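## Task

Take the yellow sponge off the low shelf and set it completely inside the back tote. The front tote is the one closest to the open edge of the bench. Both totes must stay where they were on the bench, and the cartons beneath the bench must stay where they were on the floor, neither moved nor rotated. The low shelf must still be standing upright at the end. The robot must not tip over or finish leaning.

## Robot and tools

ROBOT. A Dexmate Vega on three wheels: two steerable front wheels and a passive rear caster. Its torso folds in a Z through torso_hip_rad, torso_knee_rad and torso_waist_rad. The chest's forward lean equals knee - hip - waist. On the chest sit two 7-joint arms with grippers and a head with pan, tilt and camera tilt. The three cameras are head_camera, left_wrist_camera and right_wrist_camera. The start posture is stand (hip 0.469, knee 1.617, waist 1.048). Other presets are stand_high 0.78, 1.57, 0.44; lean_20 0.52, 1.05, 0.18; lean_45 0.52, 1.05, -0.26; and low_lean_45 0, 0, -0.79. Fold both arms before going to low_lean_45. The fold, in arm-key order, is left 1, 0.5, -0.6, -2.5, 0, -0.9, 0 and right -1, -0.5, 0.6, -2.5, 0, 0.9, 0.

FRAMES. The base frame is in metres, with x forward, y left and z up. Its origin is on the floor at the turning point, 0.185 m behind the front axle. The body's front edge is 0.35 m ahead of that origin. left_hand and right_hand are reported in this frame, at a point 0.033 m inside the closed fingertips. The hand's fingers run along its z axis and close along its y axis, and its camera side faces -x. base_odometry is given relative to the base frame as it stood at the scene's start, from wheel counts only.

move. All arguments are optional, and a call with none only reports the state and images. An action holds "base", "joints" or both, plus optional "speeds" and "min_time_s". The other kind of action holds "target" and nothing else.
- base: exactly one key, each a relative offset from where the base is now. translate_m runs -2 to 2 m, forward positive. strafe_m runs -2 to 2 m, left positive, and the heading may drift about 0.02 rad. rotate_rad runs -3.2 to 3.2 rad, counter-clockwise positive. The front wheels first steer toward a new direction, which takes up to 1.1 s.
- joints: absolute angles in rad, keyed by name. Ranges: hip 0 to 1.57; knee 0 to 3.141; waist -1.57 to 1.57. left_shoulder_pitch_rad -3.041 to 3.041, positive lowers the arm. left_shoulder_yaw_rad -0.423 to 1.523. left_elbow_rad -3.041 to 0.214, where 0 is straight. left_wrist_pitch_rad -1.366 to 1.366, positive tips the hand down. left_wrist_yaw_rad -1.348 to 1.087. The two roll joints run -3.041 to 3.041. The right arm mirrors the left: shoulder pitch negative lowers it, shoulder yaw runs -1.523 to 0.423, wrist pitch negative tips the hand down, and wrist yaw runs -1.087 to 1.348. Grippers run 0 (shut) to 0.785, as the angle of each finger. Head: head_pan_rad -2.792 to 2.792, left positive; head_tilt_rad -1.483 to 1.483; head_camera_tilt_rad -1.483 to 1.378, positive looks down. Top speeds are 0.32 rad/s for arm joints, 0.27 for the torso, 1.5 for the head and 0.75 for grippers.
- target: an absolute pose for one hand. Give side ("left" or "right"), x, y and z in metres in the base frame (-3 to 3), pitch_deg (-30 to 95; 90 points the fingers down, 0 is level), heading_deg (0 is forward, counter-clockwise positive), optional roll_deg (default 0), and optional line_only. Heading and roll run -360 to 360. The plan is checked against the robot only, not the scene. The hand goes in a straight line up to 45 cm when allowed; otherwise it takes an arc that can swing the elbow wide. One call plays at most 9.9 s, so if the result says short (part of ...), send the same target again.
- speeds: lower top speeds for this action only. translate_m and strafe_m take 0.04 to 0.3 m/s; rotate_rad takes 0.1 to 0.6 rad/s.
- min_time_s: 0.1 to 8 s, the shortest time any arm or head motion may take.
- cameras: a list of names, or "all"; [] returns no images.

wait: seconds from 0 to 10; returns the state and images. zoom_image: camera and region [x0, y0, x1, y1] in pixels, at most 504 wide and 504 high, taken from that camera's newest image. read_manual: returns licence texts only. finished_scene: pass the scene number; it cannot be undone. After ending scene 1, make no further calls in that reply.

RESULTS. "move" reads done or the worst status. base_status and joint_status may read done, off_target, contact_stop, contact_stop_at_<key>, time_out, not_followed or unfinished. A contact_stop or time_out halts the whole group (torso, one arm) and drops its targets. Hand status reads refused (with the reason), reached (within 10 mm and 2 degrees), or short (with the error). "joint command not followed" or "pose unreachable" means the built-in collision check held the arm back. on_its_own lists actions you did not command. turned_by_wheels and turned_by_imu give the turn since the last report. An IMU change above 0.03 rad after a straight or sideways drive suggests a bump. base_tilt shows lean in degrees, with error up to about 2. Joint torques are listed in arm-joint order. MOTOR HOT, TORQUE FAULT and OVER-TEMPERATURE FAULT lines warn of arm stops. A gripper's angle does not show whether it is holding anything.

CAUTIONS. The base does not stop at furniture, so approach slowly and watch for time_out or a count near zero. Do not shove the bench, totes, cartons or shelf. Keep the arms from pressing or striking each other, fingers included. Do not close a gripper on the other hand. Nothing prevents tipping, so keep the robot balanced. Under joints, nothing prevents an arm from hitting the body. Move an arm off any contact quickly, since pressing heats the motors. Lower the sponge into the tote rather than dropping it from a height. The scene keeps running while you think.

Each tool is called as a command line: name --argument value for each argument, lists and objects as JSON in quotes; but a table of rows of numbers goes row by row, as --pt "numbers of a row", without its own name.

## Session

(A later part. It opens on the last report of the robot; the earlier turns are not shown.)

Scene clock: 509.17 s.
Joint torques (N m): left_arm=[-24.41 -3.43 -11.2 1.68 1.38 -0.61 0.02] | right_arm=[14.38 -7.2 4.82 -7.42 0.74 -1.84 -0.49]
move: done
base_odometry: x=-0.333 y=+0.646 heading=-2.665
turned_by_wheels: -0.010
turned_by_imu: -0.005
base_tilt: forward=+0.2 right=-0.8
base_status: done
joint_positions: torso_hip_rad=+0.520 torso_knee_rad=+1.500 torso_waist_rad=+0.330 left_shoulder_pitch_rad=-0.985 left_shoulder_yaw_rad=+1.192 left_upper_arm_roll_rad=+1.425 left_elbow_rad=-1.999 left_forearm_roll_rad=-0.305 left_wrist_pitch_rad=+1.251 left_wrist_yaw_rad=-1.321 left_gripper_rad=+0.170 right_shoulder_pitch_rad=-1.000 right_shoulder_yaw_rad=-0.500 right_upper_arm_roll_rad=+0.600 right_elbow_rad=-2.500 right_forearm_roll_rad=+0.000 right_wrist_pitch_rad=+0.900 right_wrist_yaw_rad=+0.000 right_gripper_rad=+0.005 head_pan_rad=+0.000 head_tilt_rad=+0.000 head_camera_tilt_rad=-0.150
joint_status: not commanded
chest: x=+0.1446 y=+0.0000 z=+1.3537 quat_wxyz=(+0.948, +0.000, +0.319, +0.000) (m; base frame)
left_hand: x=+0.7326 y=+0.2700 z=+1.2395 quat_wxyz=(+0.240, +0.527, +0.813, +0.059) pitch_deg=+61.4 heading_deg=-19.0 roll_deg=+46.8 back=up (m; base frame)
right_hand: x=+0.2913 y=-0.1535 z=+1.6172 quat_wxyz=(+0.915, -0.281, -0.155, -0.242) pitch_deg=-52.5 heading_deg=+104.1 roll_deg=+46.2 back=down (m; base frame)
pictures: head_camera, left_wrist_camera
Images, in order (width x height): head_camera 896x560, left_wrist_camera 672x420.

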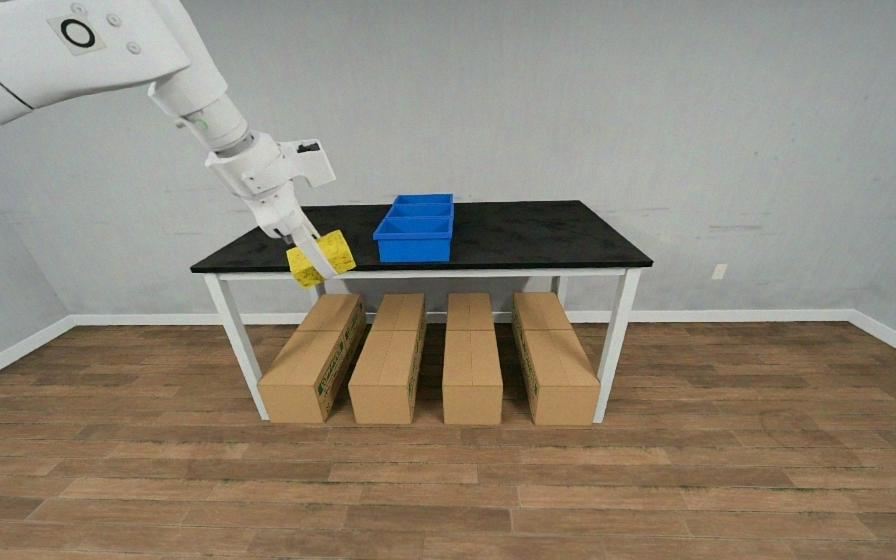

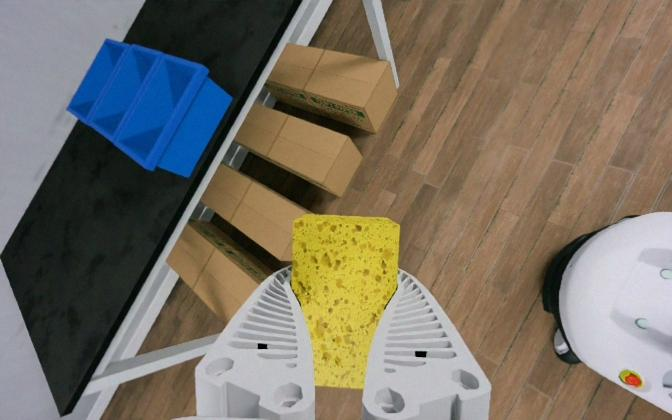

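move --base '{"translate_m": 0.6}' --speeds '{"translate_m": 0.12}' --joints '{"head_camera_tilt_rad": 0.1}' --cameras '["head_camera", "left_wrist_camera"]'

Scene clock: 566.67 s.
Joint torques (N m): left_arm=[-25.63 -1.45 -9.65 1.35 1.43 -0.11 0.46] | right_arm=[12.68 -9.62 5.03 -6.24 0.36 -0.55 -0.15]
move: done
base_odometry: x=-0.866 y=+0.370 heading=-2.664
turned_by_wheels: +0.001
turned_by_imu: +0.007
base_tilt: forward=+0.2 right=-0.7
base_status: done
joint_positions: torso_hip_rad=+0.520 torso_knee_rad=+1.500 torso_waist_rad=+0.330 left_shoulder_pitch_rad=-0.985 left_shoulder_yaw_rad=+1.192 left_upper_arm_roll_rad=+1.425 left_elbow_rad=-1.999 left_forearm_roll_rad=-0.305 left_wrist_pitch_rad=+1.251 left_wrist_yaw_rad=-1.321 left_gripper_rad=+0.170 right_shoulder_pitch_rad=-1.000 right_shoulder_yaw_rad=-0.500 right_upper_arm_roll_rad=+0.600 right_elbow_rad=-2.500 right_forearm_roll_rad=+0.000 right_wrist_pitch_rad=+0.900 right_wrist_yaw_rad=+0.000 right_gripper_rad=+0.005 head_pan_rad=+0.000 head_tilt_rad=+0.000 head_camera_tilt_rad=+0.100
joint_status: all done
chest: x=+0.1447 y=+0.0000 z=+1.3537 quat_wxyz=(+0.948, +0.000, +0.319, +0.000) (m; base frame)
left_hand: x=+0.7326 y=+0.2700 z=+1.2395 quat_wxyz=(+0.240, +0.527, +0.813, +0.059) pitch_deg=+61.4 heading_deg=-19.0 roll_deg=+46.8 back=up (m; base frame)
right_hand: x=+0.2913 y=-0.1535 z=+1.6172 quat_wxyz=(+0.915, -0.281, -0.155, -0.242) pitch_deg=-52.5 heading_deg=+104.1 roll_deg=+46.2 back=down (m; base frame)
pictures: head_camera, left_wrist_camera
Images, in order (width x height): head_camera 896x560, left_wrist_camera 672x420.

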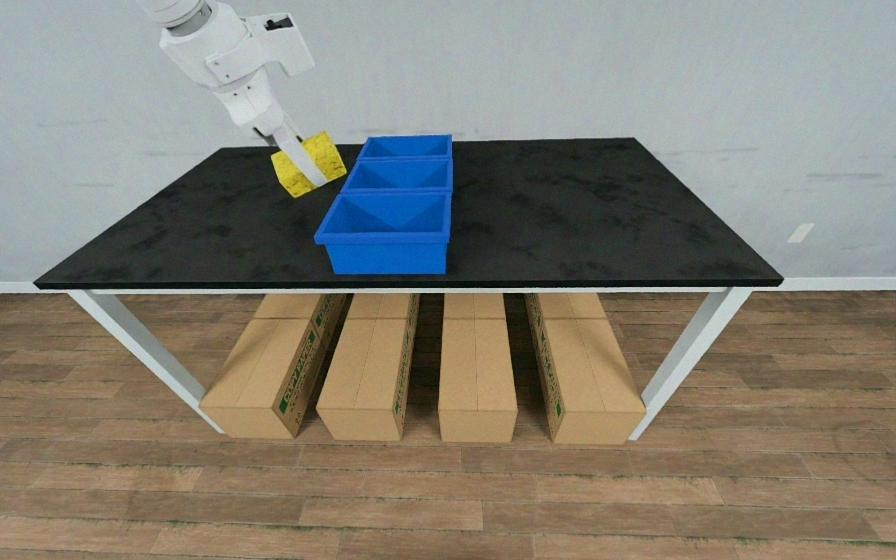

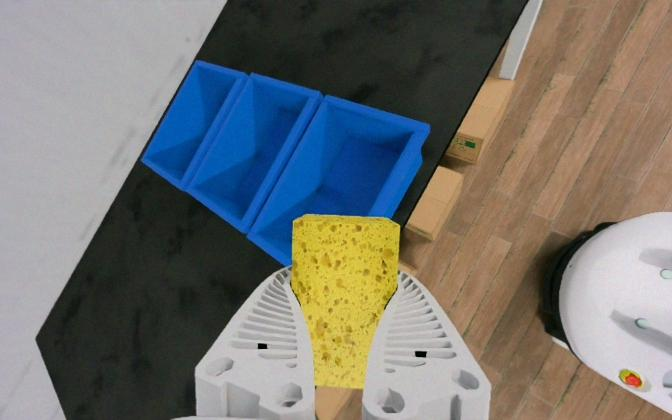

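zoom_image --camera "head_camera" --region '[250, 110, 490, 300]'

Scaled by 2.100 from the camera's 896x560 image, which has a finer 960x600 frame.

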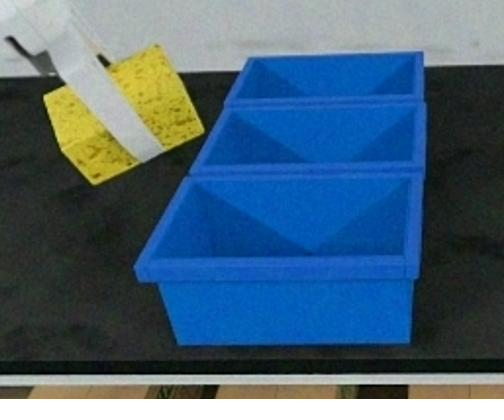

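move --base '{"translate_m": -0.45}' --speeds '{"translate_m": 0.15}' --cameras '[]'

move --target '{"side": "left", "x": 0.70, "y": 0.2, "z": 1.40, "pitch_deg": 45, "heading_deg": -5}' --cameras '["head_camera", "left_wrist_camera"]'

Scene clock: 617.07 s.
Joint torques (N m): left_arm=[-23.49 -3.05 -11.02 1.42 1.47 -0.22 0.4] | right_arm=[13.16 -8.79 5.64 -8.07 0.7 -0.86 -0.58]
move: done
base_odometry: x=-0.467 y=+0.577 heading=-2.663
turned_by_wheels: +0.001
turned_by_imu: +0.000
base_tilt: forward=+0.2 right=-0.8
base_status: done
joint_positions: torso_hip_rad=+0.520 torso_knee_rad=+1.500 torso_waist_rad=+0.330 left_shoulder_pitch_rad=-0.985 left_shoulder_yaw_rad=+1.192 left_upper_arm_roll_rad=+1.425 left_elbow_rad=-1.999 left_forearm_roll_rad=-0.305 left_wrist_pitch_rad=+1.251 left_wrist_yaw_rad=-1.321 left_gripper_rad=+0.170 right_shoulder_pitch_rad=-1.000 right_shoulder_yaw_rad=-0.500 right_upper_arm_roll_rad=+0.600 right_elbow_rad=-2.500 right_forearm_roll_rad=+0.000 right_wrist_pitch_rad=+0.900 right_wrist_yaw_rad=+0.000 right_gripper_rad=+0.005 head_pan_rad=+0.000 head_tilt_rad=+0.000 head_camera_tilt_rad=+0.100
joint_status: not commanded
chest: x=+0.1446 y=+0.0000 z=+1.3537 quat_wxyz=(+0.948, +0.000, +0.319, +0.000) (m; base frame)
left_hand: x=+0.7326 y=+0.2700 z=+1.2396 quat_wxyz=(+0.240, +0.527, +0.813, +0.060) pitch_deg=+61.4 heading_deg=-19.0 roll_deg=+46.8 back=up (m; base frame)
right_hand: x=+0.2912 y=-0.1535 z=+1.6173 quat_wxyz=(+0.915, -0.281, -0.155, -0.242) pitch_deg=-52.5 heading_deg=+104.1 roll_deg=+46.2 back=down (m; base frame)
pictures: none
No camera images: "cameras" was empty.

Scene clock: 627.13 s.
Joint torques (N m): left_arm=[-20.38 -4.16 -6.26 8.51 -0.69 -0.89 0.4] | right_arm=[12.63 -7.59 5.85 -7.31 0.7 -1.5 -0.35]
move: done
base_odometry: x=-0.467 y=+0.577 heading=-2.663
turned_by_wheels: +0.000
turned_by_imu: +0.002
base_tilt: forward=+0.3 right=-0.8
base_status: not commanded
joint_positions: torso_hip_rad=+0.520 torso_knee_rad=+1.500 torso_waist_rad=+0.330 left_shoulder_pitch_rad=-2.029 left_shoulder_yaw_rad=+0.947 left_upper_arm_roll_rad=+2.342 left_elbow_rad=-1.893 left_forearm_roll_rad=-3.005 left_wrist_pitch_rad=+0.796 left_wrist_yaw_rad=+0.994 left_gripper_rad=+0.170 right_shoulder_pitch_rad=-1.000 right_shoulder_yaw_rad=-0.500 right_upper_arm_roll_rad=+0.600 right_elbow_rad=-2.500 right_forearm_roll_rad=+0.000 right_wrist_pitch_rad=+0.900 right_wrist_yaw_rad=+0.000 right_gripper_rad=+0.005 head_pan_rad=+0.000 head_tilt_rad=+0.000 head_camera_tilt_rad=+0.100
joint_status: not commanded
chest: x=+0.1446 y=+0.0000 z=+1.3537 quat_wxyz=(+0.948, +0.000, +0.319, +0.000) (m; base frame)
left_hand: x=+0.7002 y=+0.2000 z=+1.3996 quat_wxyz=(+0.382, +0.042, +0.923, -0.017) pitch_deg=+45.0 heading_deg=-5.1 roll_deg=+0.1 back=up (m; base frame)
left_hand_status: reached (straight line, planned for 8.8 s): 0 mm and 0.2 deg off.
right_hand: x=+0.2912 y=-0.1535 z=+1.6173 quat_wxyz=(+0.915, -0.281, -0.155, -0.242) pitch_deg=-52.5 heading_deg=+104.1 roll_deg=+46.2 back=down (m; base frame)
pictures: head_camera, left_wrist_camera
Images, in order (width x height): head_camera 896x560, left_wrist_camera 672x420.

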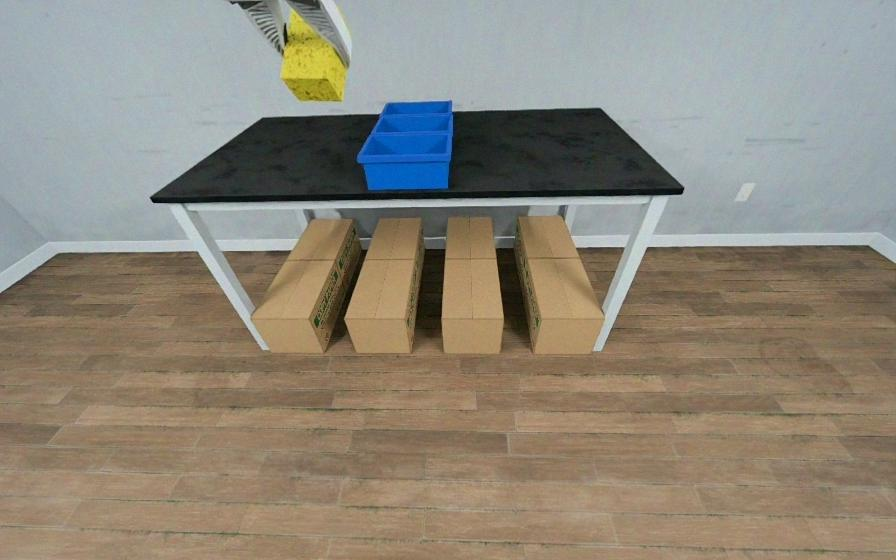

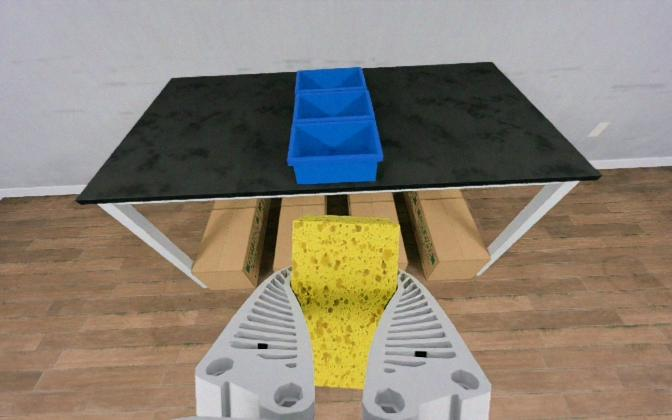

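move --joints '{"torso_waist_rad": 0.08, "head_camera_tilt_rad": -0.1}' --cameras '["head_camera", "left_wrist_camera"]'

Scene clock: 634.77 s.
Joint torques (N m): left_arm=[-20.87 -2.72 -5.12 5.74 -0.57 -0.83 0.18] | right_arm=[11.19 -7.65 3.74 -7.16 0.63 -1.1 -0.37]
move: done
base_odometry: x=-0.467 y=+0.577 heading=-2.663
turned_by_wheels: +0.000
turned_by_imu: +0.001
base_tilt: forward=+0.3 right=-0.8
base_status: not commanded
joint_positions: torso_hip_rad=+0.520 torso_knee_rad=+1.500 torso_waist_rad=+0.080 left_shoulder_pitch_rad=-2.031 left_shoulder_yaw_rad=+0.946 left_upper_arm_roll_rad=+2.343 left_elbow_rad=-1.894 left_forearm_roll_rad=-3.009 left_wrist_pitch_rad=+0.792 left_wrist_yaw_rad=+0.997 left_gripper_rad=+0.170 right_shoulder_pitch_rad=-1.000 right_shoulder_yaw_rad=-0.500 right_upper_arm_roll_rad=+0.600 right_elbow_rad=-2.500 right_forearm_roll_rad=+0.000 right_wrist_pitch_rad=+0.900 right_wrist_yaw_rad=+0.000 right_gripper_rad=+0.005 head_pan_rad=+0.000 head_tilt_rad=+0.000 head_camera_tilt_rad=-0.100
joint_status: all done
chest: x=+0.2342 y=+0.0000 z=+1.2866 quat_wxyz=(+0.900, +0.000, +0.435, +0.000) (m; base frame)
left_hand: x=+0.7838 y=+0.2000 z=+1.1938 quat_wxyz=(+0.264, +0.038, +0.963, -0.022) pitch_deg=+59.3 heading_deg=-6.9 roll_deg=-2.4 back=up (m; base frame)
right_hand: x=+0.4415 y=-0.1535 z=+1.5056 quat_wxyz=(+0.928, -0.309, -0.040, -0.205) pitch_deg=-53.7 heading_deg=+84.9 roll_deg=+70.1 back=down (m; base frame)
pictures: head_camera, left_wrist_camera
Images, in order (width x height): head_camera 896x560, left_wrist_camera 672x420.

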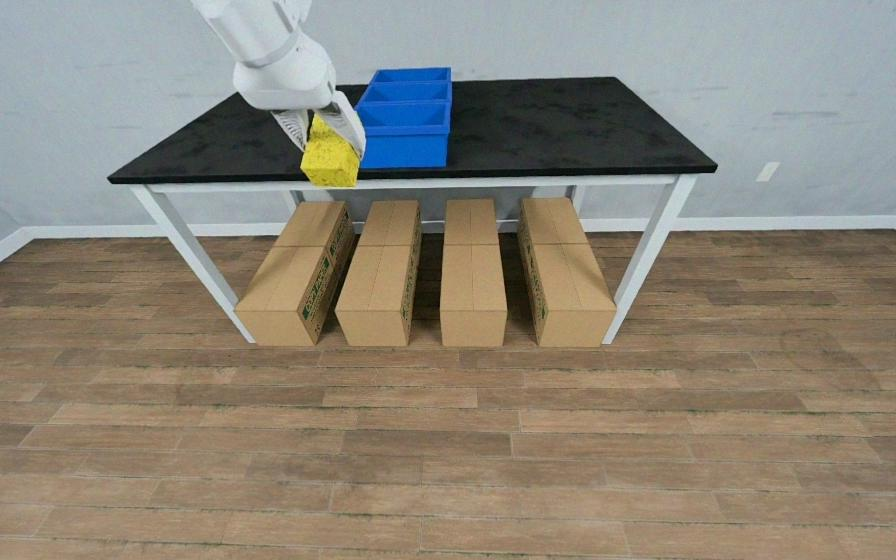

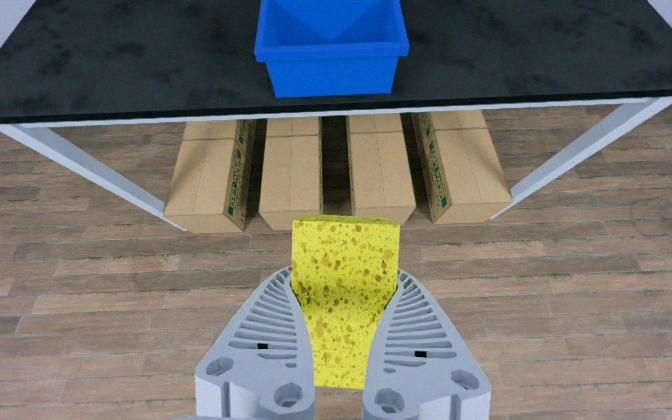

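move --target '{"side": "left", "x": 0.97, "y": 0.18, "z": 1.16, "pitch_deg": 60, "heading_deg": -5}' --cameras '["left_wrist_camera"]'

Scene clock: 644.90 s.
Joint torques (N m): left_arm=[-16.59 -0.56 -9.04 8.46 0.54 -1.81 -0.28] | right_arm=[9.58 -6.19 5.31 -6.45 0.46 -1.32 -0.57]
move: done
base_odometry: x=-0.467 y=+0.577 heading=-2.663
turned_by_wheels: +0.000
turned_by_imu: +0.001
base_tilt: forward=+0.3 right=-0.7
base_status: not commanded
joint_positions: torso_hip_rad=+0.520 torso_knee_rad=+1.500 torso_waist_rad=+0.080 left_shoulder_pitch_rad=-1.499 left_shoulder_yaw_rad=+0.365 left_upper_arm_roll_rad=+2.159 left_elbow_rad=-0.790 left_forearm_roll_rad=-2.692 left_wrist_pitch_rad=+1.156 left_wrist_yaw_rad=+0.571 left_gripper_rad=+0.170 right_shoulder_pitch_rad=-1.000 right_shoulder_yaw_rad=-0.500 right_upper_arm_roll_rad=+0.600 right_elbow_rad=-2.500 right_forearm_roll_rad=+0.000 right_wrist_pitch_rad=+0.900 right_wrist_yaw_rad=+0.000 right_gripper_rad=+0.005 head_pan_rad=+0.000 head_tilt_rad=+0.000 head_camera_tilt_rad=-0.100
joint_status: not commanded
chest: x=+0.2342 y=+0.0000 z=+1.2866 quat_wxyz=(+0.900, +0.000, +0.435, +0.000) (m; base frame)
left_hand: x=+0.9698 y=+0.1802 z=+1.1603 quat_wxyz=(+0.259, +0.042, +0.965, -0.011) pitch_deg=+60.0 heading_deg=-5.0 roll_deg=+0.0 back=up (m; base frame)
left_hand_status: reached (straight line, planned for 3.8 s): 0 mm and 0.0 deg off.
right_hand: x=+0.4415 y=-0.1535 z=+1.5056 quat_wxyz=(+0.928, -0.309, -0.040, -0.205) pitch_deg=-53.7 heading_deg=+84.9 roll_deg=+70.1 back=down (m; base frame)
pictures: left_wrist_camera
Images, in order (width x height): left_wrist_camera 672x420.

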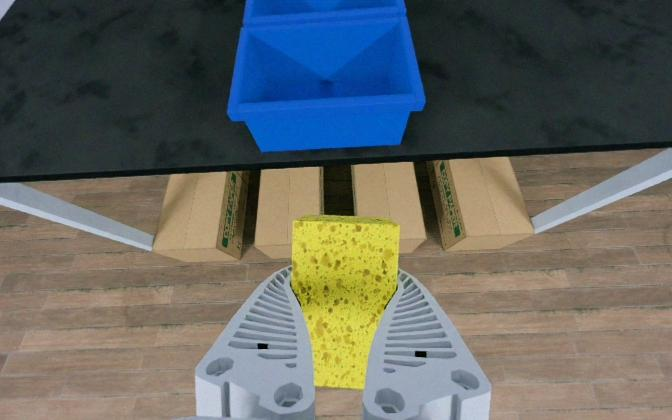

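move --target '{"side": "left", "x": 0.98, "y": 0.18, "z": 0.99, "pitch_deg": 60, "heading_deg": -5, "line_only": true}' --cameras '["left_wrist_camera"]'

move --target '{"side": "left", "x": 0.96, "y": 0.18, "z": 1.17, "pitch_deg": 60, "heading_deg": -5, "line_only": true}' --cameras '[]'

Scene clock: 653.90 s.
Joint torques (N m): left_arm=[-18.72 -0.76 -6.28 5.31 0.17 -1.75 0.31] | right_arm=[11.72 -7.2 5.85 -9.86 0.77 -0.23 -0.25]
move: done
base_odometry: x=-0.467 y=+0.577 heading=-2.663
turned_by_wheels: +0.000
turned_by_imu: +0.001
base_tilt: forward=+0.2 right=-0.7
base_status: not commanded
joint_positions: torso_hip_rad=+0.520 torso_knee_rad=+1.500 torso_waist_rad=+0.080 left_shoulder_pitch_rad=-1.313 left_shoulder_yaw_rad=+0.503 left_upper_arm_roll_rad=+2.210 left_elbow_rad=-1.150 left_forearm_roll_rad=-2.544 left_wrist_pitch_rad=+0.744 left_wrist_yaw_rad=+0.523 left_gripper_rad=+0.170 right_shoulder_pitch_rad=-1.000 right_shoulder_yaw_rad=-0.500 right_upper_arm_roll_rad=+0.600 right_elbow_rad=-2.500 right_forearm_roll_rad=+0.000 right_wrist_pitch_rad=+0.900 right_wrist_yaw_rad=+0.000 right_gripper_rad=+0.005 head_pan_rad=+0.000 head_tilt_rad=+0.000 head_camera_tilt_rad=-0.100
joint_status: not commanded
chest: x=+0.2342 y=+0.0000 z=+1.2866 quat_wxyz=(+0.900, +0.000, +0.435, +0.000) (m; base frame)
left_hand: x=+0.9801 y=+0.1800 z=+0.9920 quat_wxyz=(+0.259, +0.042, +0.965, -0.011) pitch_deg=+60.0 heading_deg=-5.0 roll_deg=+0.0 back=up (m; base frame)
left_hand_status: reached (straight line, planned for 1.7 s): 2 mm and 0.0 deg off.
right_hand: x=+0.4415 y=-0.1535 z=+1.5056 quat_wxyz=(+0.928, -0.309, -0.040, -0.205) pitch_deg=-53.7 heading_deg=+84.9 roll_deg=+70.1 back=down (m; base frame)
pictures: left_wrist_camera
Images, in order (width x height): left_wrist_camera 672x420.

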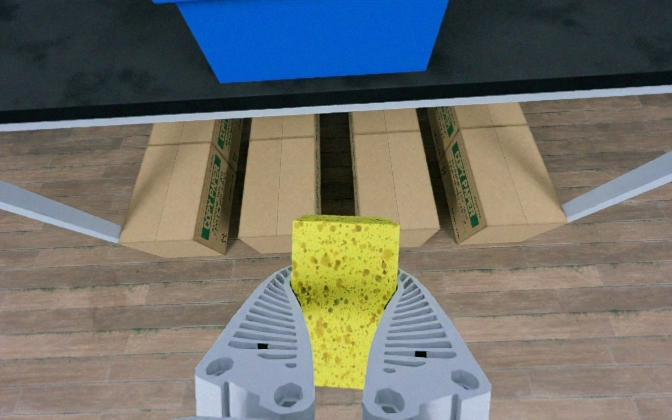

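Scene clock: 656.73 s.
Joint torques (N m): left_arm=[-31.27 -2.4 -10.08 8.9 -1.36 -1.29 -0.15] | right_arm=[9.95 -6.93 4.4 -9.39 0.83 -0.06 -0.71]
move: done
base_odometry: x=-0.467 y=+0.577 heading=-2.663
turned_by_wheels: +0.000
turned_by_imu: +0.000
base_tilt: forward=+0.3 right=-0.8
base_status: not commanded
joint_positions: torso_hip_rad=+0.520 torso_knee_rad=+1.500 torso_waist_rad=+0.080 left_shoulder_pitch_rad=-1.532 left_shoulder_yaw_rad=+0.402 left_upper_arm_roll_rad=+2.160 left_elbow_rad=-0.864 left_forearm_roll_rad=-2.738 left_wrist_pitch_rad=+1.138 left_wrist_yaw_rad=+0.626 left_gripper_rad=+0.170 right_shoulder_pitch_rad=-1.000 right_shoulder_yaw_rad=-0.500 right_upper_arm_roll_rad=+0.600 right_elbow_rad=-2.500 right_forearm_roll_rad=+0.000 right_wrist_pitch_rad=+0.900 right_wrist_yaw_rad=+0.000 right_gripper_rad=+0.005 head_pan_rad=+0.000 head_tilt_rad=+0.000 head_camera_tilt_rad=-0.100
joint_status: not commanded
chest: x=+0.2342 y=+0.0000 z=+1.2866 quat_wxyz=(+0.900, +0.000, +0.435, +0.000) (m; base frame)
left_hand: x=+0.9602 y=+0.1801 z=+1.1683 quat_wxyz=(+0.258, +0.042, +0.965, -0.011) pitch_deg=+60.0 heading_deg=-5.0 roll_deg=+0.0 back=up (m; base frame)
left_hand_status: reached (straight line, planned for 1.6 s): 2 mm and 0.0 deg off.
right_hand: x=+0.4415 y=-0.1535 z=+1.5056 quat_wxyz=(+0.928, -0.309, -0.040, -0.205) pitch_deg=-53.7 heading_deg=+84.9 roll_deg=+70.1 back=down (m; base frame)
pictures: none
No camera images: "cameras" was empty.

move --base '{"translate_m": 0.6}' --speeds '{"translate_m": 0.12}' --joints '{"head_camera_tilt_rad": 0.0}' --cameras '["head_camera", "left_wrist_camera"]'

Scene clock: 667.57 s.
Joint torques (N m): left_arm=[-28.43 -0.25 -7.32 7.42 -0.43 -0.78 0.5] | right_arm=[9.76 -11.27 6.66 -7.65 0.53 0.15 -0.68]
move: done
base_odometry: x=-0.999 y=+0.300 heading=-2.662
turned_by_wheels: +0.001
turned_by_imu: +0.005
base_tilt: forward=+0.3 right=-0.8
base_status: done
joint_positions: torso_hip_rad=+0.520 torso_knee_rad=+1.500 torso_waist_rad=+0.080 left_shoulder_pitch_rad=-1.534 left_shoulder_yaw_rad=+0.401 left_upper_arm_roll_rad=+2.159 left_elbow_rad=-0.860 left_forearm_roll_rad=-2.739 left_wrist_pitch_rad=+1.141 left_wrist_yaw_rad=+0.626 left_gripper_rad=+0.170 right_shoulder_pitch_rad=-1.000 right_shoulder_yaw_rad=-0.500 right_upper_arm_roll_rad=+0.600 right_elbow_rad=-2.500 right_forearm_roll_rad=+0.000 right_wrist_pitch_rad=+0.900 right_wrist_yaw_rad=+0.000 right_gripper_rad=+0.005 head_pan_rad=+0.000 head_tilt_rad=+0.000 head_camera_tilt_rad=+0.000
joint_status: all done
chest: x=+0.2343 y=+0.0000 z=+1.2865 quat_wxyz=(+0.900, +0.000, +0.435, +0.000) (m; base frame)
left_hand: x=+0.9599 y=+0.1800 z=+1.1696 quat_wxyz=(+0.258, +0.042, +0.965, -0.011) pitch_deg=+60.0 heading_deg=-5.0 roll_deg=+0.0 back=up (m; base frame)
right_hand: x=+0.4416 y=-0.1535 z=+1.5056 quat_wxyz=(+0.928, -0.309, -0.040, -0.205) pitch_deg=-53.7 heading_deg=+84.9 roll_deg=+70.1 back=down (m; base frame)
pictures: head_camera, left_wrist_camera
Images, in order (width x height): head_camera 896x560, left_wrist_camera 672x420.

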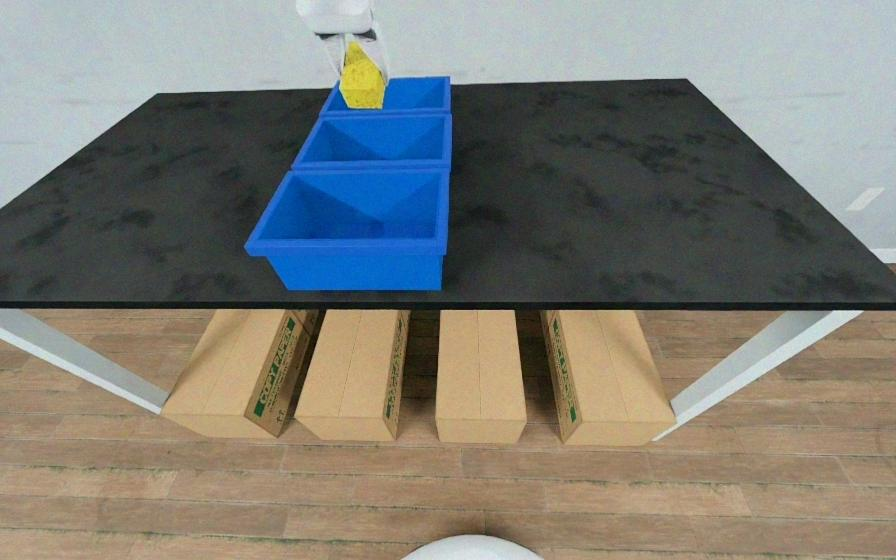

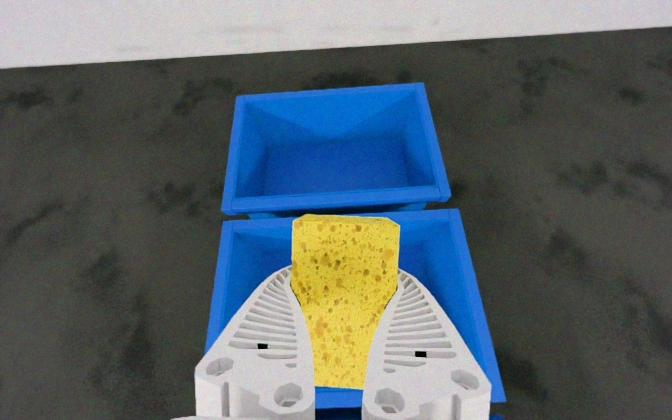

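move --base '{"translate_m": 0.22}' --speeds '{"translate_m": 0.08}' --cameras '["head_camera", "left_wrist_camera"]'

Scene clock: 679.53 s.
Joint torques (N m): left_arm=[-28.25 -0.6 -9.58 6.71 -0.27 -1.39 0.29] | right_arm=[9.11 -8.55 6.45 -8.32 0.35 -0.33 -0.74]
move: done
base_odometry: x=-1.194 y=+0.199 heading=-2.662
turned_by_wheels: +0.001
turned_by_imu: +0.003
base_tilt: forward=+0.3 right=-0.8
base_status: done
joint_positions: torso_hip_rad=+0.520 torso_knee_rad=+1.500 torso_waist_rad=+0.080 left_shoulder_pitch_rad=-1.534 left_shoulder_yaw_rad=+0.401 left_upper_arm_roll_rad=+2.159 left_elbow_rad=-0.860 left_forearm_roll_rad=-2.739 left_wrist_pitch_rad=+1.141 left_wrist_yaw_rad=+0.626 left_gripper_rad=+0.170 right_shoulder_pitch_rad=-1.000 right_shoulder_yaw_rad=-0.500 right_upper_arm_roll_rad=+0.600 right_elbow_rad=-2.500 right_forearm_roll_rad=+0.000 right_wrist_pitch_rad=+0.900 right_wrist_yaw_rad=+0.000 right_gripper_rad=+0.005 head_pan_rad=+0.000 head_tilt_rad=+0.000 head_camera_tilt_rad=+0.000
joint_status: not commanded
chest: x=+0.2343 y=+0.0000 z=+1.2866 quat_wxyz=(+0.900, +0.000, +0.435, +0.000) (m; base frame)
left_hand: x=+0.9599 y=+0.1800 z=+1.1697 quat_wxyz=(+0.258, +0.042, +0.965, -0.011) pitch_deg=+60.0 heading_deg=-5.0 roll_deg=+0.0 back=up (m; base frame)
right_hand: x=+0.4415 y=-0.1535 z=+1.5056 quat_wxyz=(+0.928, -0.309, -0.040, -0.205) pitch_deg=-53.7 heading_deg=+84.9 roll_deg=+70.1 back=down (m; base frame)
pictures: head_camera, left_wrist_camera
Images, in order (width x height): head_camera 896x560, left_wrist_camera 672x420.

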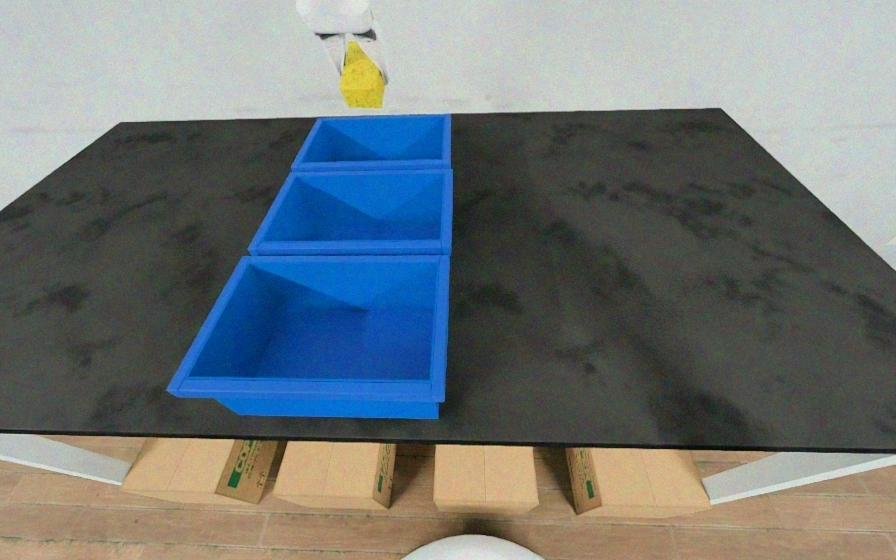

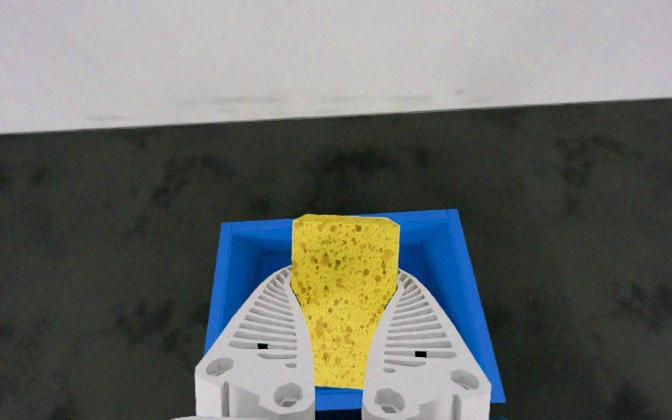

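move --target '{"side": "left", "x": 0.985, "y": 0.17, "z": 1.10, "pitch_deg": 60, "heading_deg": -5, "line_only": true}' --cameras '["head_camera", "left_wrist_camera"]'

Scene clock: 695.50 s.
Joint torques (N m): left_arm=[-19.35 -2.3 -4.69 4.55 -0.01 -1.04 -0.01] | right_arm=[7.95 -5.57 5.9 -7.45 0.25 -1.33 -0.33]
move: done
base_odometry: x=-1.194 y=+0.199 heading=-2.662
turned_by_wheels: +0.000
turned_by_imu: +0.001
base_tilt: forward=+0.3 right=-0.8
base_status: not commanded
joint_positions: torso_hip_rad=+0.520 torso_knee_rad=+1.500 torso_waist_rad=+0.080 left_shoulder_pitch_rad=-1.418 left_shoulder_yaw_rad=+0.380 left_upper_arm_roll_rad=+2.160 left_elbow_rad=-0.873 left_forearm_roll_rad=-2.640 left_wrist_pitch_rad=+1.023 left_wrist_yaw_rad=+0.548 left_gripper_rad=+0.170 right_shoulder_pitch_rad=-1.000 right_shoulder_yaw_rad=-0.500 right_upper_arm_roll_rad=+0.600 right_elbow_rad=-2.500 right_forearm_roll_rad=+0.000 right_wrist_pitch_rad=+0.900 right_wrist_yaw_rad=+0.000 right_gripper_rad=+0.005 head_pan_rad=+0.000 head_tilt_rad=+0.000 head_camera_tilt_rad=+0.000
joint_status: not commanded
chest: x=+0.2343 y=+0.0000 z=+1.2866 quat_wxyz=(+0.900, +0.000, +0.435, +0.000) (m; base frame)
left_hand: x=+0.9843 y=+0.1703 z=+1.1024 quat_wxyz=(+0.259, +0.042, +0.965, -0.011) pitch_deg=+60.0 heading_deg=-5.0 roll_deg=+0.0 back=up (m; base frame)
left_hand_status: reached (straight line, planned for 0.7 s): 2 mm and 0.0 deg off.
right_hand: x=+0.4415 y=-0.1535 z=+1.5056 quat_wxyz=(+0.928, -0.309, -0.040, -0.205) pitch_deg=-53.7 heading_deg=+84.9 roll_deg=+70.1 back=down (m; base frame)
pictures: head_camera, left_wrist_camera
Images, in order (width x height): head_camera 896x560, left_wrist_camera 672x420.

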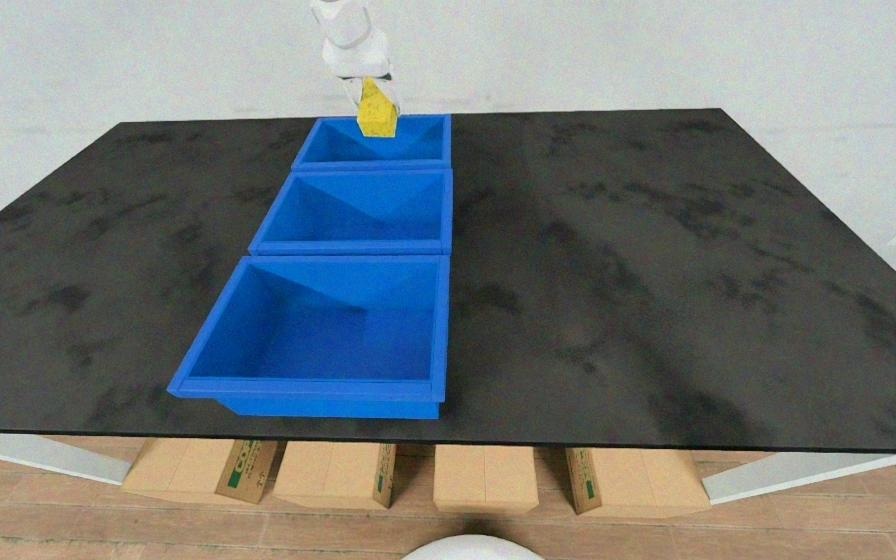

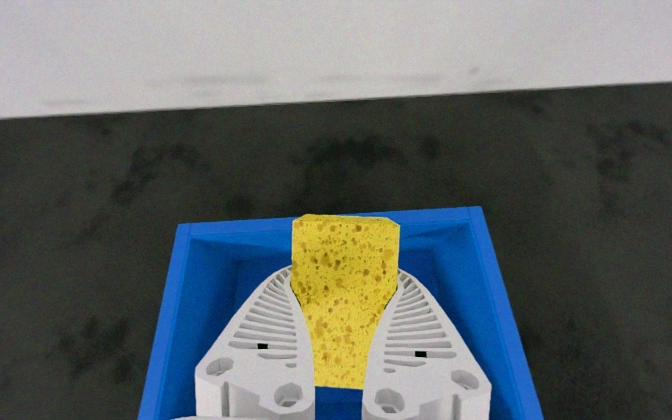

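move --target '{"side": "left", "x": 0.978, "y": 0.17, "z": 1.03, "pitch_deg": 61, "heading_deg": -5, "line_only": true}' --cameras '["head_camera", "left_wrist_camera"]'

zoom_image --camera "head_camera" --region '[250, 20, 490, 190]'

Scene clock: 706.47 s.
Joint torques (N m): left_arm=[-18.33 0.99 -4.54 6.65 0.08 0.57 0.46] | right_arm=[10.65 -6.77 4.35 -7.74 0.27 -0.66 -0.37]
move: done
base_odometry: x=-1.194 y=+0.199 heading=-2.662
turned_by_wheels: +0.000
turned_by_imu: +0.001
base_tilt: forward=+0.3 right=-0.8
base_status: not commanded
joint_positions: torso_hip_rad=+0.520 torso_knee_rad=+1.500 torso_waist_rad=+0.080 left_shoulder_pitch_rad=-1.353 left_shoulder_yaw_rad=+0.449 left_upper_arm_roll_rad=+2.184 left_elbow_rad=-1.051 left_forearm_roll_rad=-2.606 left_wrist_pitch_rad=+0.858 left_wrist_yaw_rad=+0.554 left_gripper_rad=+0.170 right_shoulder_pitch_rad=-1.000 right_shoulder_yaw_rad=-0.500 right_upper_arm_roll_rad=+0.600 right_elbow_rad=-2.500 right_forearm_roll_rad=+0.000 right_wrist_pitch_rad=+0.900 right_wrist_yaw_rad=+0.000 right_gripper_rad=+0.005 head_pan_rad=+0.000 head_tilt_rad=+0.000 head_camera_tilt_rad=+0.000
joint_status: not commanded
chest: x=+0.2343 y=+0.0000 z=+1.2866 quat_wxyz=(+0.900, +0.000, +0.435, +0.000) (m; base frame)
left_hand: x=+0.9783 y=+0.1699 z=+1.0318 quat_wxyz=(+0.250, +0.042, +0.967, -0.011) pitch_deg=+61.0 heading_deg=-5.0 roll_deg=+0.0 back=up (m; base frame)
left_hand_status: reached (straight line, planned for 0.9 s): 2 mm and 0.0 deg off.
right_hand: x=+0.4415 y=-0.1535 z=+1.5056 quat_wxyz=(+0.928, -0.309, -0.040, -0.205) pitch_deg=-53.7 heading_deg=+84.9 roll_deg=+70.1 back=down (m; base frame)
pictures: head_camera, left_wrist_camera
Images, in order (width x height): head_camera 896x560, left_wrist_camera 672x420.

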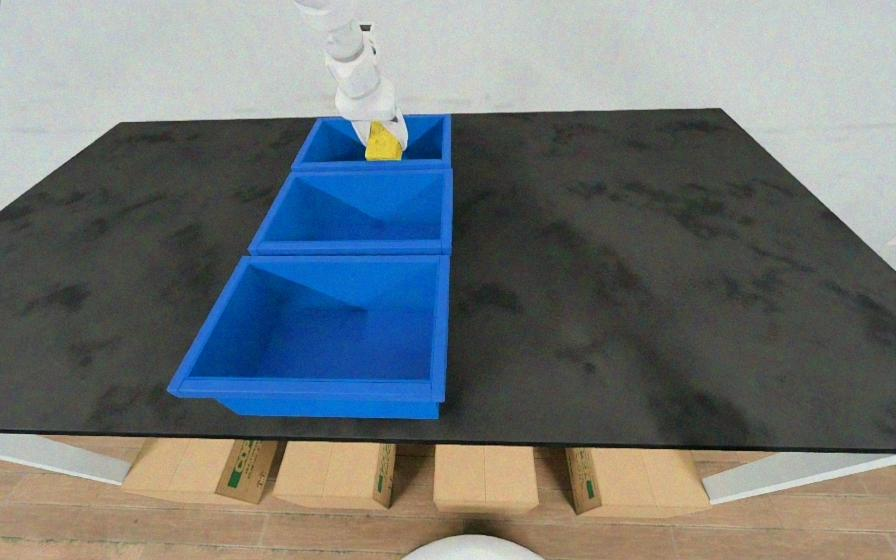

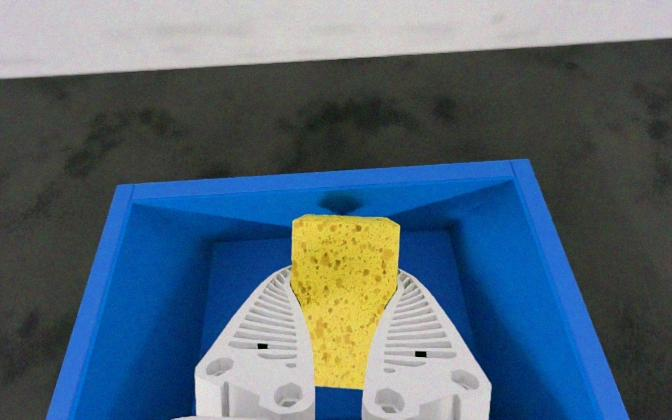

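Scaled by 2.100 from the camera's 896x560 image, which has a finer 960x600 frame.

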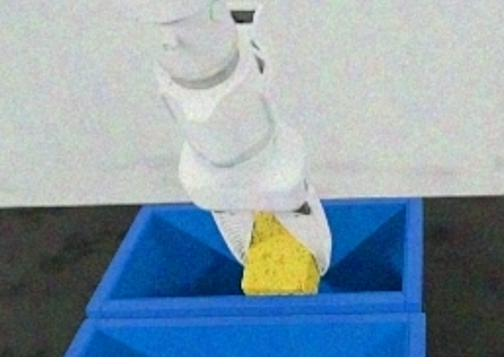

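move --target '{"side": "left", "x": 0.980, "y": 0.17, "z": 1.0, "pitch_deg": 61, "heading_deg": -5, "line_only": true}' --cameras '["head_camera", "left_wrist_camera"]'

zoom_image --camera "head_camera" --region '[250, 20, 490, 190]'

Scene clock: 723.43 s.
Joint torques (N m): left_arm=[-19.71 -1.55 -6.53 5.74 0.08 -0.87 0.38] | right_arm=[11.09 -9.74 5.81 -7.33 0.64 -1.45 -0.66]
move: done
base_odometry: x=-1.194 y=+0.199 heading=-2.662
turned_by_wheels: +0.000
turned_by_imu: +0.001
base_tilt: forward=+0.3 right=-0.8
base_status: not commanded
joint_positions: torso_hip_rad=+0.520 torso_knee_rad=+1.500 torso_waist_rad=+0.080 left_shoulder_pitch_rad=-1.311 left_shoulder_yaw_rad=+0.457 left_upper_arm_roll_rad=+2.193 left_elbow_rad=-1.079 left_forearm_roll_rad=-2.576 left_wrist_pitch_rad=+0.801 left_wrist_yaw_rad=+0.536 left_gripper_rad=+0.170 right_shoulder_pitch_rad=-1.000 right_shoulder_yaw_rad=-0.500 right_upper_arm_roll_rad=+0.600 right_elbow_rad=-2.500 right_forearm_roll_rad=+0.000 right_wrist_pitch_rad=+0.900 right_wrist_yaw_rad=+0.000 right_gripper_rad=+0.005 head_pan_rad=+0.000 head_tilt_rad=+0.000 head_camera_tilt_rad=+0.000
joint_status: not commanded
chest: x=+0.2343 y=+0.0000 z=+1.2866 quat_wxyz=(+0.900, +0.000, +0.435, +0.000) (m; base frame)
left_hand: x=+0.9800 y=+0.1700 z=+1.0021 quat_wxyz=(+0.250, +0.042, +0.967, -0.011) pitch_deg=+61.0 heading_deg=-5.0 roll_deg=+0.0 back=up (m; base frame)
left_hand_status: reached (straight line, planned for 0.5 s): 2 mm and 0.0 deg off.
right_hand: x=+0.4415 y=-0.1535 z=+1.5056 quat_wxyz=(+0.928, -0.309, -0.040, -0.205) pitch_deg=-53.7 heading_deg=+84.9 roll_deg=+70.1 back=down (m; base frame)
pictures: head_camera, left_wrist_camera
Images, in order (width x height): head_camera 896x560, left_wrist_camera 672x420.

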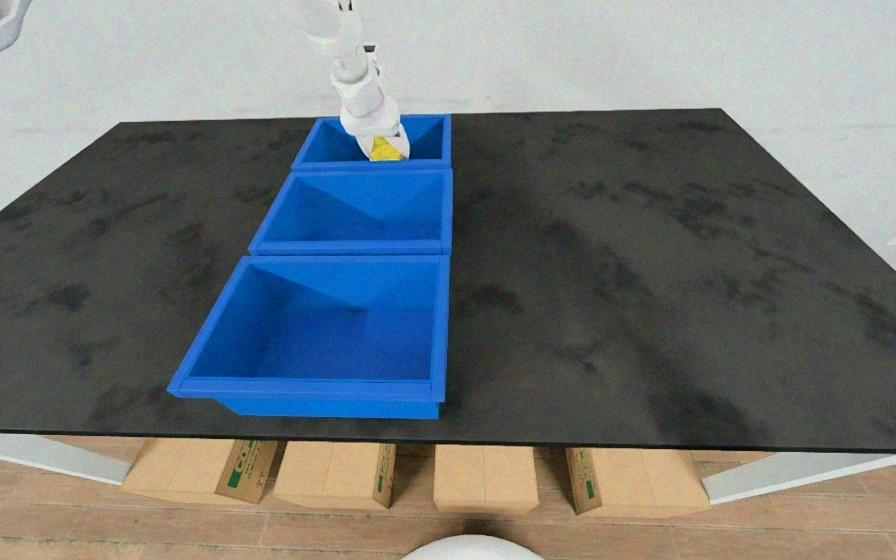

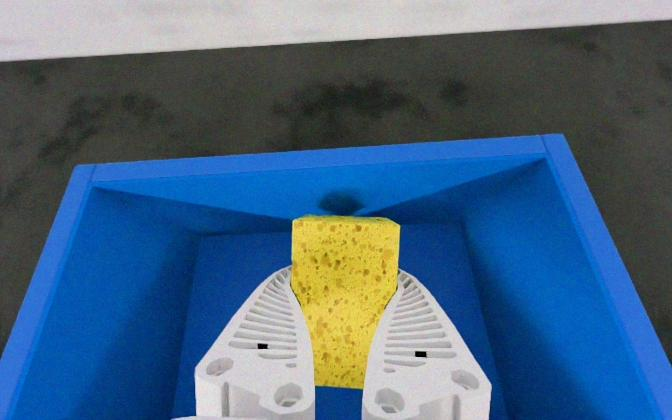

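Scaled by 2.100 from the camera's 896x560 image, which has a finer 960x600 frame.

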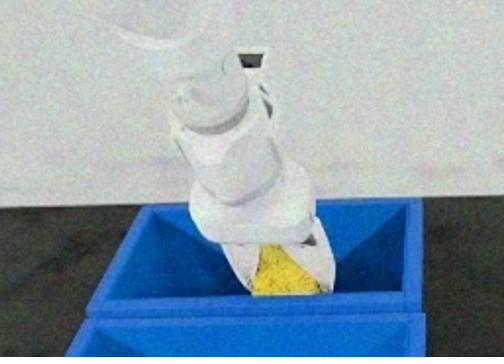

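move --target '{"side": "left", "x": 0.980, "y": 0.17, "z": 0.982, "pitch_deg": 61, "heading_deg": -5, "line_only": true}' --cameras '["left_wrist_camera"]'

Scene clock: 728.17 s.
Joint torques (N m): left_arm=[-16.39 0.36 -6.12 5.5 0.37 -0.46 0.06] | right_arm=[10.34 -9.28 6.77 -7.86 0.46 -0.79 -0.51]
move: done
base_odometry: x=-1.194 y=+0.199 heading=-2.662
turned_by_wheels: +0.000
turned_by_imu: +0.001
base_tilt: forward=+0.3 right=-0.8
base_status: not commanded
joint_positions: torso_hip_rad=+0.520 torso_knee_rad=+1.500 torso_waist_rad=+0.080 left_shoulder_pitch_rad=-1.286 left_shoulder_yaw_rad=+0.462 left_upper_arm_roll_rad=+2.199 left_elbow_rad=-1.097 left_forearm_roll_rad=-2.559 left_wrist_pitch_rad=+0.764 left_wrist_yaw_rad=+0.528 left_gripper_rad=+0.170 right_shoulder_pitch_rad=-1.000 right_shoulder_yaw_rad=-0.500 right_upper_arm_roll_rad=+0.600 right_elbow_rad=-2.500 right_forearm_roll_rad=+0.000 right_wrist_pitch_rad=+0.900 right_wrist_yaw_rad=+0.000 right_gripper_rad=+0.005 head_pan_rad=+0.000 head_tilt_rad=+0.000 head_camera_tilt_rad=+0.000
joint_status: not commanded
chest: x=+0.2343 y=+0.0000 z=+1.2866 quat_wxyz=(+0.900, +0.000, +0.435, +0.000) (m; base frame)
left_hand: x=+0.9801 y=+0.1700 z=+0.9841 quat_wxyz=(+0.250, +0.042, +0.967, -0.011) pitch_deg=+61.0 heading_deg=-5.0 roll_deg=+0.0 back=up (m; base frame)
left_hand_status: reached (straight line, planned for 0.4 s): 2 mm and 0.0 deg off.
right_hand: x=+0.4415 y=-0.1535 z=+1.5056 quat_wxyz=(+0.928, -0.309, -0.040, -0.205) pitch_deg=-53.7 heading_deg=+84.9 roll_deg=+70.1 back=down (m; base frame)
pictures: left_wrist_camera
Images, in order (width x height): left_wrist_camera 672x420.

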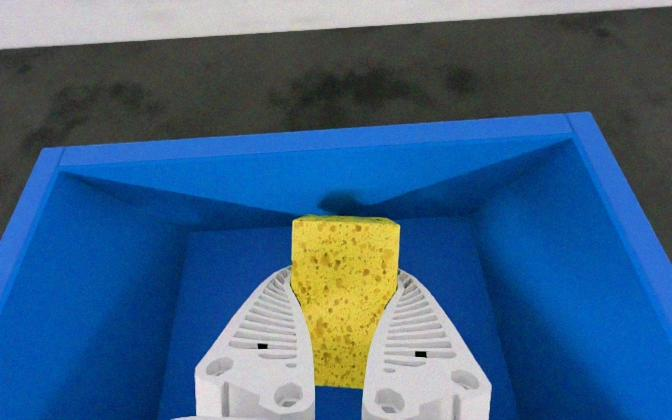

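move --target '{"side": "left", "x": 0.980, "y": 0.17, "z": 0.968, "pitch_deg": 62, "heading_deg": -5, "line_only": true}' --cameras '["left_wrist_camera", "head_camera"]'

zoom_image --camera "head_camera" --region '[250, 20, 490, 190]'

Scene clock: 739.47 s.
Joint torques (N m): left_arm=[-4.75 -0.96 -0.65 1.34 -1.29 2.26 -0.36] | right_arm=[10.39 -8.4 5.92 -8.39 0.03 -1.29 -0.71]
move: done
base_odometry: x=-1.194 y=+0.199 heading=-2.662
turned_by_wheels: +0.000
turned_by_imu: +0.001
base_tilt: forward=+0.3 right=-0.7
base_status: not commanded
joint_positions: torso_hip_rad=+0.520 torso_knee_rad=+1.500 torso_waist_rad=+0.080 left_shoulder_pitch_rad=-1.258 left_shoulder_yaw_rad=+0.438 left_upper_arm_roll_rad=+2.202 left_elbow_rad=-1.052 left_forearm_roll_rad=-2.551 left_wrist_pitch_rad=+0.776 left_wrist_yaw_rad=+0.507 left_gripper_rad=+0.170 right_shoulder_pitch_rad=-1.000 right_shoulder_yaw_rad=-0.500 right_upper_arm_roll_rad=+0.600 right_elbow_rad=-2.500 right_forearm_roll_rad=+0.000 right_wrist_pitch_rad=+0.900 right_wrist_yaw_rad=+0.000 right_gripper_rad=+0.005 head_pan_rad=+0.000 head_tilt_rad=+0.000 head_camera_tilt_rad=+0.000
joint_status: not commanded
chest: x=+0.2340 y=+0.0000 z=+1.2867 quat_wxyz=(+0.901, +0.000, +0.435, +0.000) (m; base frame)
left_hand: x=+0.9807 y=+0.1700 z=+0.9706 quat_wxyz=(+0.244, +0.042, +0.969, -0.011) pitch_deg=+61.8 heading_deg=-5.0 roll_deg=+0.0 back=up (m; base frame)
left_hand_status: reached (straight line, planned for 0.5 s): 3 mm and 0.2 deg off.
right_hand: x=+0.4412 y=-0.1535 z=+1.5058 quat_wxyz=(+0.928, -0.309, -0.040, -0.206) pitch_deg=-53.7 heading_deg=+84.9 roll_deg=+70.1 back=down (m; base frame)
pictures: head_camera, left_wrist_camera
Images, in order (width x height): head_camera 896x560, left_wrist_camera 672x420.

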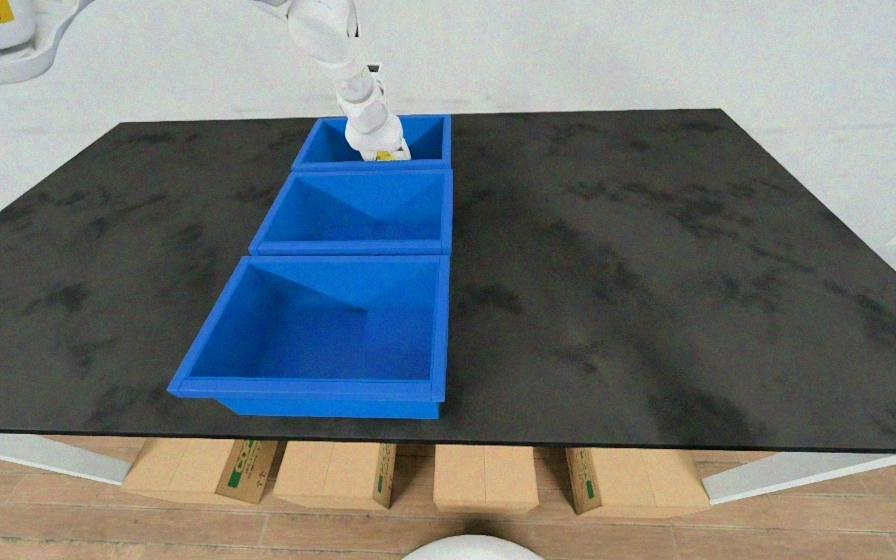

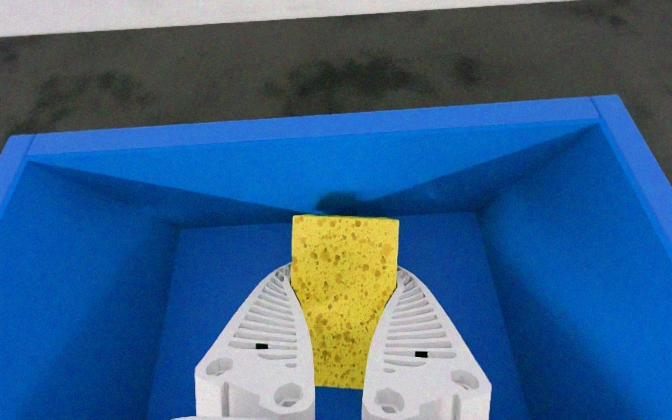

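Scaled by 2.100 from the camera's 896x560 image, which has a finer 960x600 frame.

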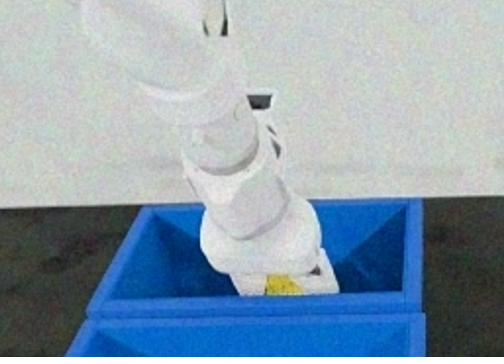

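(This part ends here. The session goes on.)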